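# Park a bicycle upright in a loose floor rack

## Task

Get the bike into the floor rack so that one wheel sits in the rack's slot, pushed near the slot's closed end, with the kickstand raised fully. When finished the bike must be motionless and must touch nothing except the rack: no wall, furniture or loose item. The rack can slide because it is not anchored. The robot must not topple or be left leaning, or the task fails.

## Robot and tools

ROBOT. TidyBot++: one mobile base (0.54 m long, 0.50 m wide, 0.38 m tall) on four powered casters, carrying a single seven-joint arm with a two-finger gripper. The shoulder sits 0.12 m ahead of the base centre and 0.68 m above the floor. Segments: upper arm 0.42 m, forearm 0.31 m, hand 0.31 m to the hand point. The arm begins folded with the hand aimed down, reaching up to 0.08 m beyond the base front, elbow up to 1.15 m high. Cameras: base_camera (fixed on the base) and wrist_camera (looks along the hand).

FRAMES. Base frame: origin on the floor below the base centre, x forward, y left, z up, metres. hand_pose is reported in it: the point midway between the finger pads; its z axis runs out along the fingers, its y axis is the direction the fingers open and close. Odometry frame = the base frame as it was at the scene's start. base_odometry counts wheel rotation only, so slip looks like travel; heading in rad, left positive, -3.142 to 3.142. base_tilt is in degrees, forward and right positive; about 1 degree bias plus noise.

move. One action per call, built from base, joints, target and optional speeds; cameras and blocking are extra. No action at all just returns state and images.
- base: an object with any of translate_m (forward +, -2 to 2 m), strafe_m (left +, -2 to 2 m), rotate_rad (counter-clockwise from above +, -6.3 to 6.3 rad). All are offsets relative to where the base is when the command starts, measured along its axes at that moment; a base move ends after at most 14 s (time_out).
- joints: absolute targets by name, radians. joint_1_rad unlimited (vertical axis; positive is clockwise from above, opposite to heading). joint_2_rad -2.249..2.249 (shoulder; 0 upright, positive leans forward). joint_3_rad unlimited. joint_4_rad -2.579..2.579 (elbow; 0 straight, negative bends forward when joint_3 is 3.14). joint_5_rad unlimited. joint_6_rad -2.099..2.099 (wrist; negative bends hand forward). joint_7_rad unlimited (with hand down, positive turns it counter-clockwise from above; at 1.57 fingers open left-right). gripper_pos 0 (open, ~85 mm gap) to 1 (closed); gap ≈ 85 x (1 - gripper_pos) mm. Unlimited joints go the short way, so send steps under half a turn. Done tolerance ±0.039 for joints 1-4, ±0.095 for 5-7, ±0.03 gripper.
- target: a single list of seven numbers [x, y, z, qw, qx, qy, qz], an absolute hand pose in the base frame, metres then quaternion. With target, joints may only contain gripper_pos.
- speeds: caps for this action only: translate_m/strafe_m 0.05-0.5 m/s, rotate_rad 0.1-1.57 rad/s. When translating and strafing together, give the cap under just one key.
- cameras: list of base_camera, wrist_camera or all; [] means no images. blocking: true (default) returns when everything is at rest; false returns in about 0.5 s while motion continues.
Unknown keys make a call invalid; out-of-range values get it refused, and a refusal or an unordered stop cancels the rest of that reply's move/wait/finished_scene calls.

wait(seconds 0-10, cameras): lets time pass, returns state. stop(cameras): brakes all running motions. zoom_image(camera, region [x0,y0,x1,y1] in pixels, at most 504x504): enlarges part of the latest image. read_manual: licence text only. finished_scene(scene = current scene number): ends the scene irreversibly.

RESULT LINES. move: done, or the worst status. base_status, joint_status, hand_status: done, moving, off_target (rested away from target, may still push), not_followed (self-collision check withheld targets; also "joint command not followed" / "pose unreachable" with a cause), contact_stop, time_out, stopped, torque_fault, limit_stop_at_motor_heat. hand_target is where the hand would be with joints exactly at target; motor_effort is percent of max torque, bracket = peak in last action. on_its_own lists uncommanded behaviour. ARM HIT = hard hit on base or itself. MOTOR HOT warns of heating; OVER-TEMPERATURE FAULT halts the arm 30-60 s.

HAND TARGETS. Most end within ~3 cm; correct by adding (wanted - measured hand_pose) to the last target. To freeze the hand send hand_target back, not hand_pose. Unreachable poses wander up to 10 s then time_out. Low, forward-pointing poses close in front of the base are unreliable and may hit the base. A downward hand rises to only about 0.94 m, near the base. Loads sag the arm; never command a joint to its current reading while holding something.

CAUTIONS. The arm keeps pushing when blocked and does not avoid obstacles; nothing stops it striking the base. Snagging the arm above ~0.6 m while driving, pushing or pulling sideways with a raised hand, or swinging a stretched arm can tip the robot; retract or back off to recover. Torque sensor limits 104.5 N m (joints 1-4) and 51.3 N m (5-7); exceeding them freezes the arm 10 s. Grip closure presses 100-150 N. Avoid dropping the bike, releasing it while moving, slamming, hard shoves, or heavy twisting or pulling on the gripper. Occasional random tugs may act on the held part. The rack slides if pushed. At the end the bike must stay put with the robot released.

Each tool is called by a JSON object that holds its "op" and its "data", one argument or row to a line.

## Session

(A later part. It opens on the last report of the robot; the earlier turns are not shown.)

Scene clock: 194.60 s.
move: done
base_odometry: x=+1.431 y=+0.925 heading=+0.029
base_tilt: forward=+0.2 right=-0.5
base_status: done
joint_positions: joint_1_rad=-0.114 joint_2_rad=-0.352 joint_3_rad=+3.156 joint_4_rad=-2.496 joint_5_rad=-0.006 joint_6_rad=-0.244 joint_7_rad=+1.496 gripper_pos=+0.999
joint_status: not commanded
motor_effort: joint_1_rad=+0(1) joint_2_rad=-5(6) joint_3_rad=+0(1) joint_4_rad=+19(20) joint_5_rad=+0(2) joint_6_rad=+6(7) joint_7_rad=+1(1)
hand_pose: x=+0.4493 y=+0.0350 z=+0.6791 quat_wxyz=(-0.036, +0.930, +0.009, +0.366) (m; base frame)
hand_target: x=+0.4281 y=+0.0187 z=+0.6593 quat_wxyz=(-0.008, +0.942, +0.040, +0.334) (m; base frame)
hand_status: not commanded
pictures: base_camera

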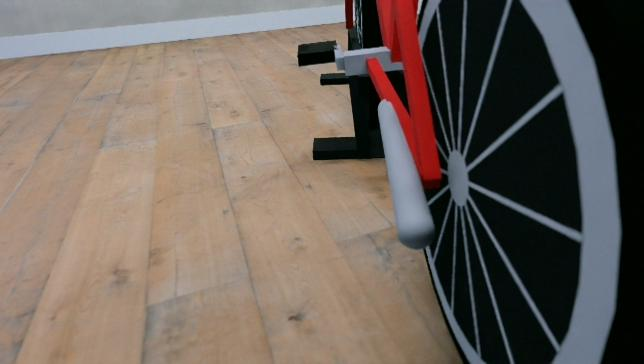

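{"op": "move", "data": {
  "base": {"translate_m": -0.4},
  "speeds": {"translate_m": 0.2},
  "cameras": ["all"]
}}

{"op": "zoom_image", "data": {
  "camera": "wrist_camera",
  "region": [250, 0, 600, 350]
}}

{"op": "zoom_image", "data": {
  "camera": "base_camera",
  "region": [250, 0, 550, 300]
}}

Scene clock: 198.27 s.
move: done
base_odometry: x=+1.031 y=+0.914 heading=+0.029
base_tilt: forward=+0.2 right=-0.5
base_status: done
joint_positions: joint_1_rad=-0.113 joint_2_rad=-0.355 joint_3_rad=+3.158 joint_4_rad=-2.498 joint_5_rad=-0.006 joint_6_rad=-0.247 joint_7_rad=+1.497 gripper_pos=+0.999
joint_status: not commanded
motor_effort: joint_1_rad=+0(1) joint_2_rad=-4(6) joint_3_rad=+0(1) joint_4_rad=+19(20) joint_5_rad=+0(2) joint_6_rad=+6(7) joint_7_rad=+1(1)
hand_pose: x=+0.4479 y=+0.0341 z=+0.6787 quat_wxyz=(-0.036, +0.930, +0.008, +0.365) (m; base frame)
hand_target: x=+0.4281 y=+0.0187 z=+0.6593 quat_wxyz=(-0.008, +0.942, +0.040, +0.334) (m; base frame)
hand_status: not commanded
pictures: base_camera, wrist_camera
camera_calibration:
wrist_camera: T_world_to_cam=[[0.168086, -0.984688, -0.0462326, -0.00792927], [-0.71826, -0.0902153, -0.689901, 0.854872], [0.675166, 0.14917, -0.722426, 0.315528], [0, 0, 0, 1]] pos_world=[0.402319, 0.0222473, 0.817356]

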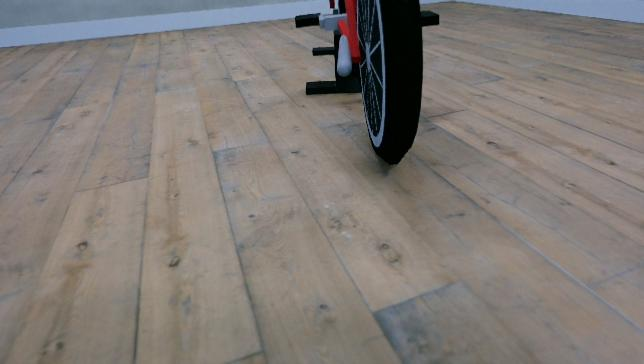

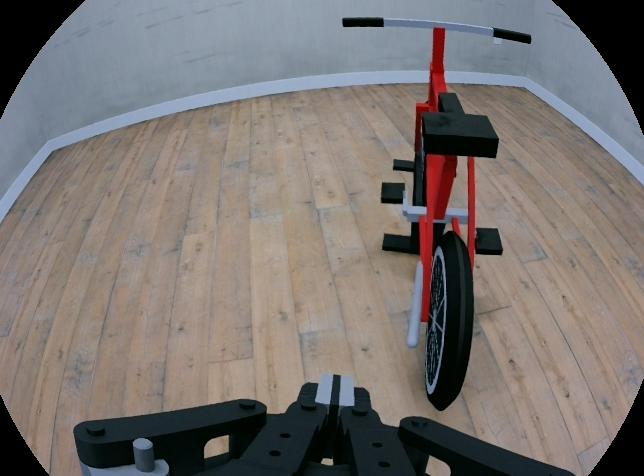

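Scaled by 1.440.

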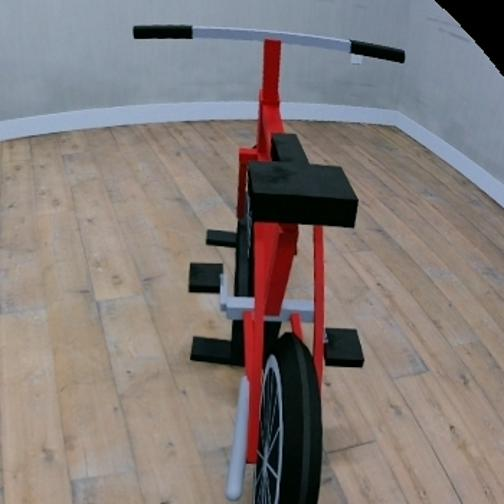

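Scaled by 1.680.

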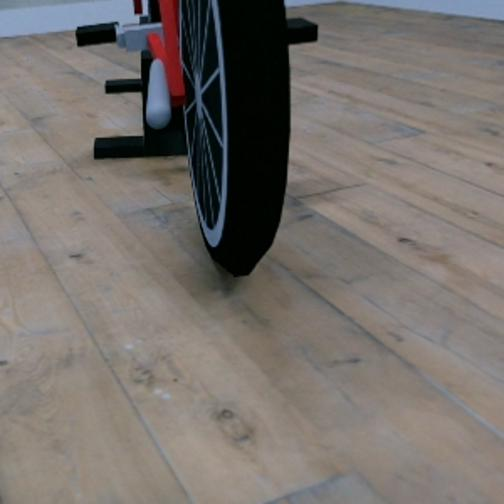

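{"op": "wait", "data": {
  "seconds": 0.5,
  "cameras": ["wrist_camera"]
}}

{"op": "zoom_image", "data": {
  "camera": "wrist_camera",
  "region": [250, 0, 600, 350]
}}

Scene clock: 199.20 s.
base_odometry: x=+1.031 y=+0.914 heading=+0.029
base_tilt: forward=+0.2 right=-0.5
base_status: done
joint_positions: joint_1_rad=-0.113 joint_2_rad=-0.355 joint_3_rad=+3.158 joint_4_rad=-2.498 joint_5_rad=-0.006 joint_6_rad=-0.247 joint_7_rad=+1.497 gripper_pos=+0.999
joint_status: not commanded
motor_effort: joint_1_rad=+1(1) joint_2_rad=-4(6) joint_3_rad=+0(1) joint_4_rad=+18(20) joint_5_rad=+0(2) joint_6_rad=+6(7) joint_7_rad=+1(1)
hand_pose: x=+0.4479 y=+0.0341 z=+0.6787 quat_wxyz=(-0.036, +0.930, +0.008, +0.365) (m; base frame)
hand_target: x=+0.4281 y=+0.0187 z=+0.6593 quat_wxyz=(-0.008, +0.942, +0.040, +0.334) (m; base frame)
hand_status: not commanded
wait: 0.50 s; at rest from the start
pictures: wrist_camera
camera_calibration:
wrist_camera: T_world_to_cam=[[0.168086, -0.984688, -0.0462326, -0.00792927], [-0.71826, -0.0902153, -0.689901, 0.854872], [0.675166, 0.14917, -0.722426, 0.315528], [0, 0, 0, 1]] pos_world=[0.402319, 0.0222473, 0.817356]

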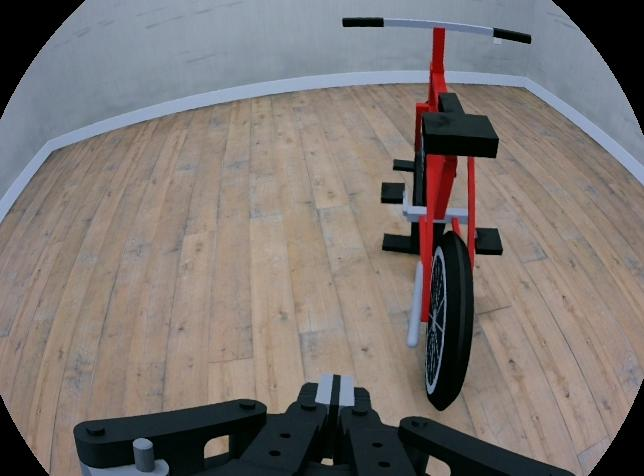

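Scaled by 1.440.

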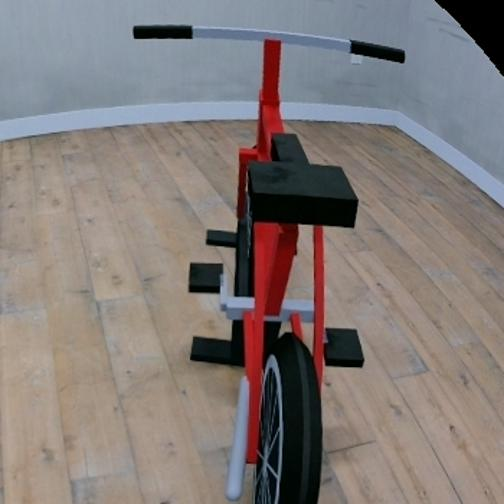

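{"op": "finished_scene", "data": {
  "scene": 2
}}

The scene is finished: the task was done.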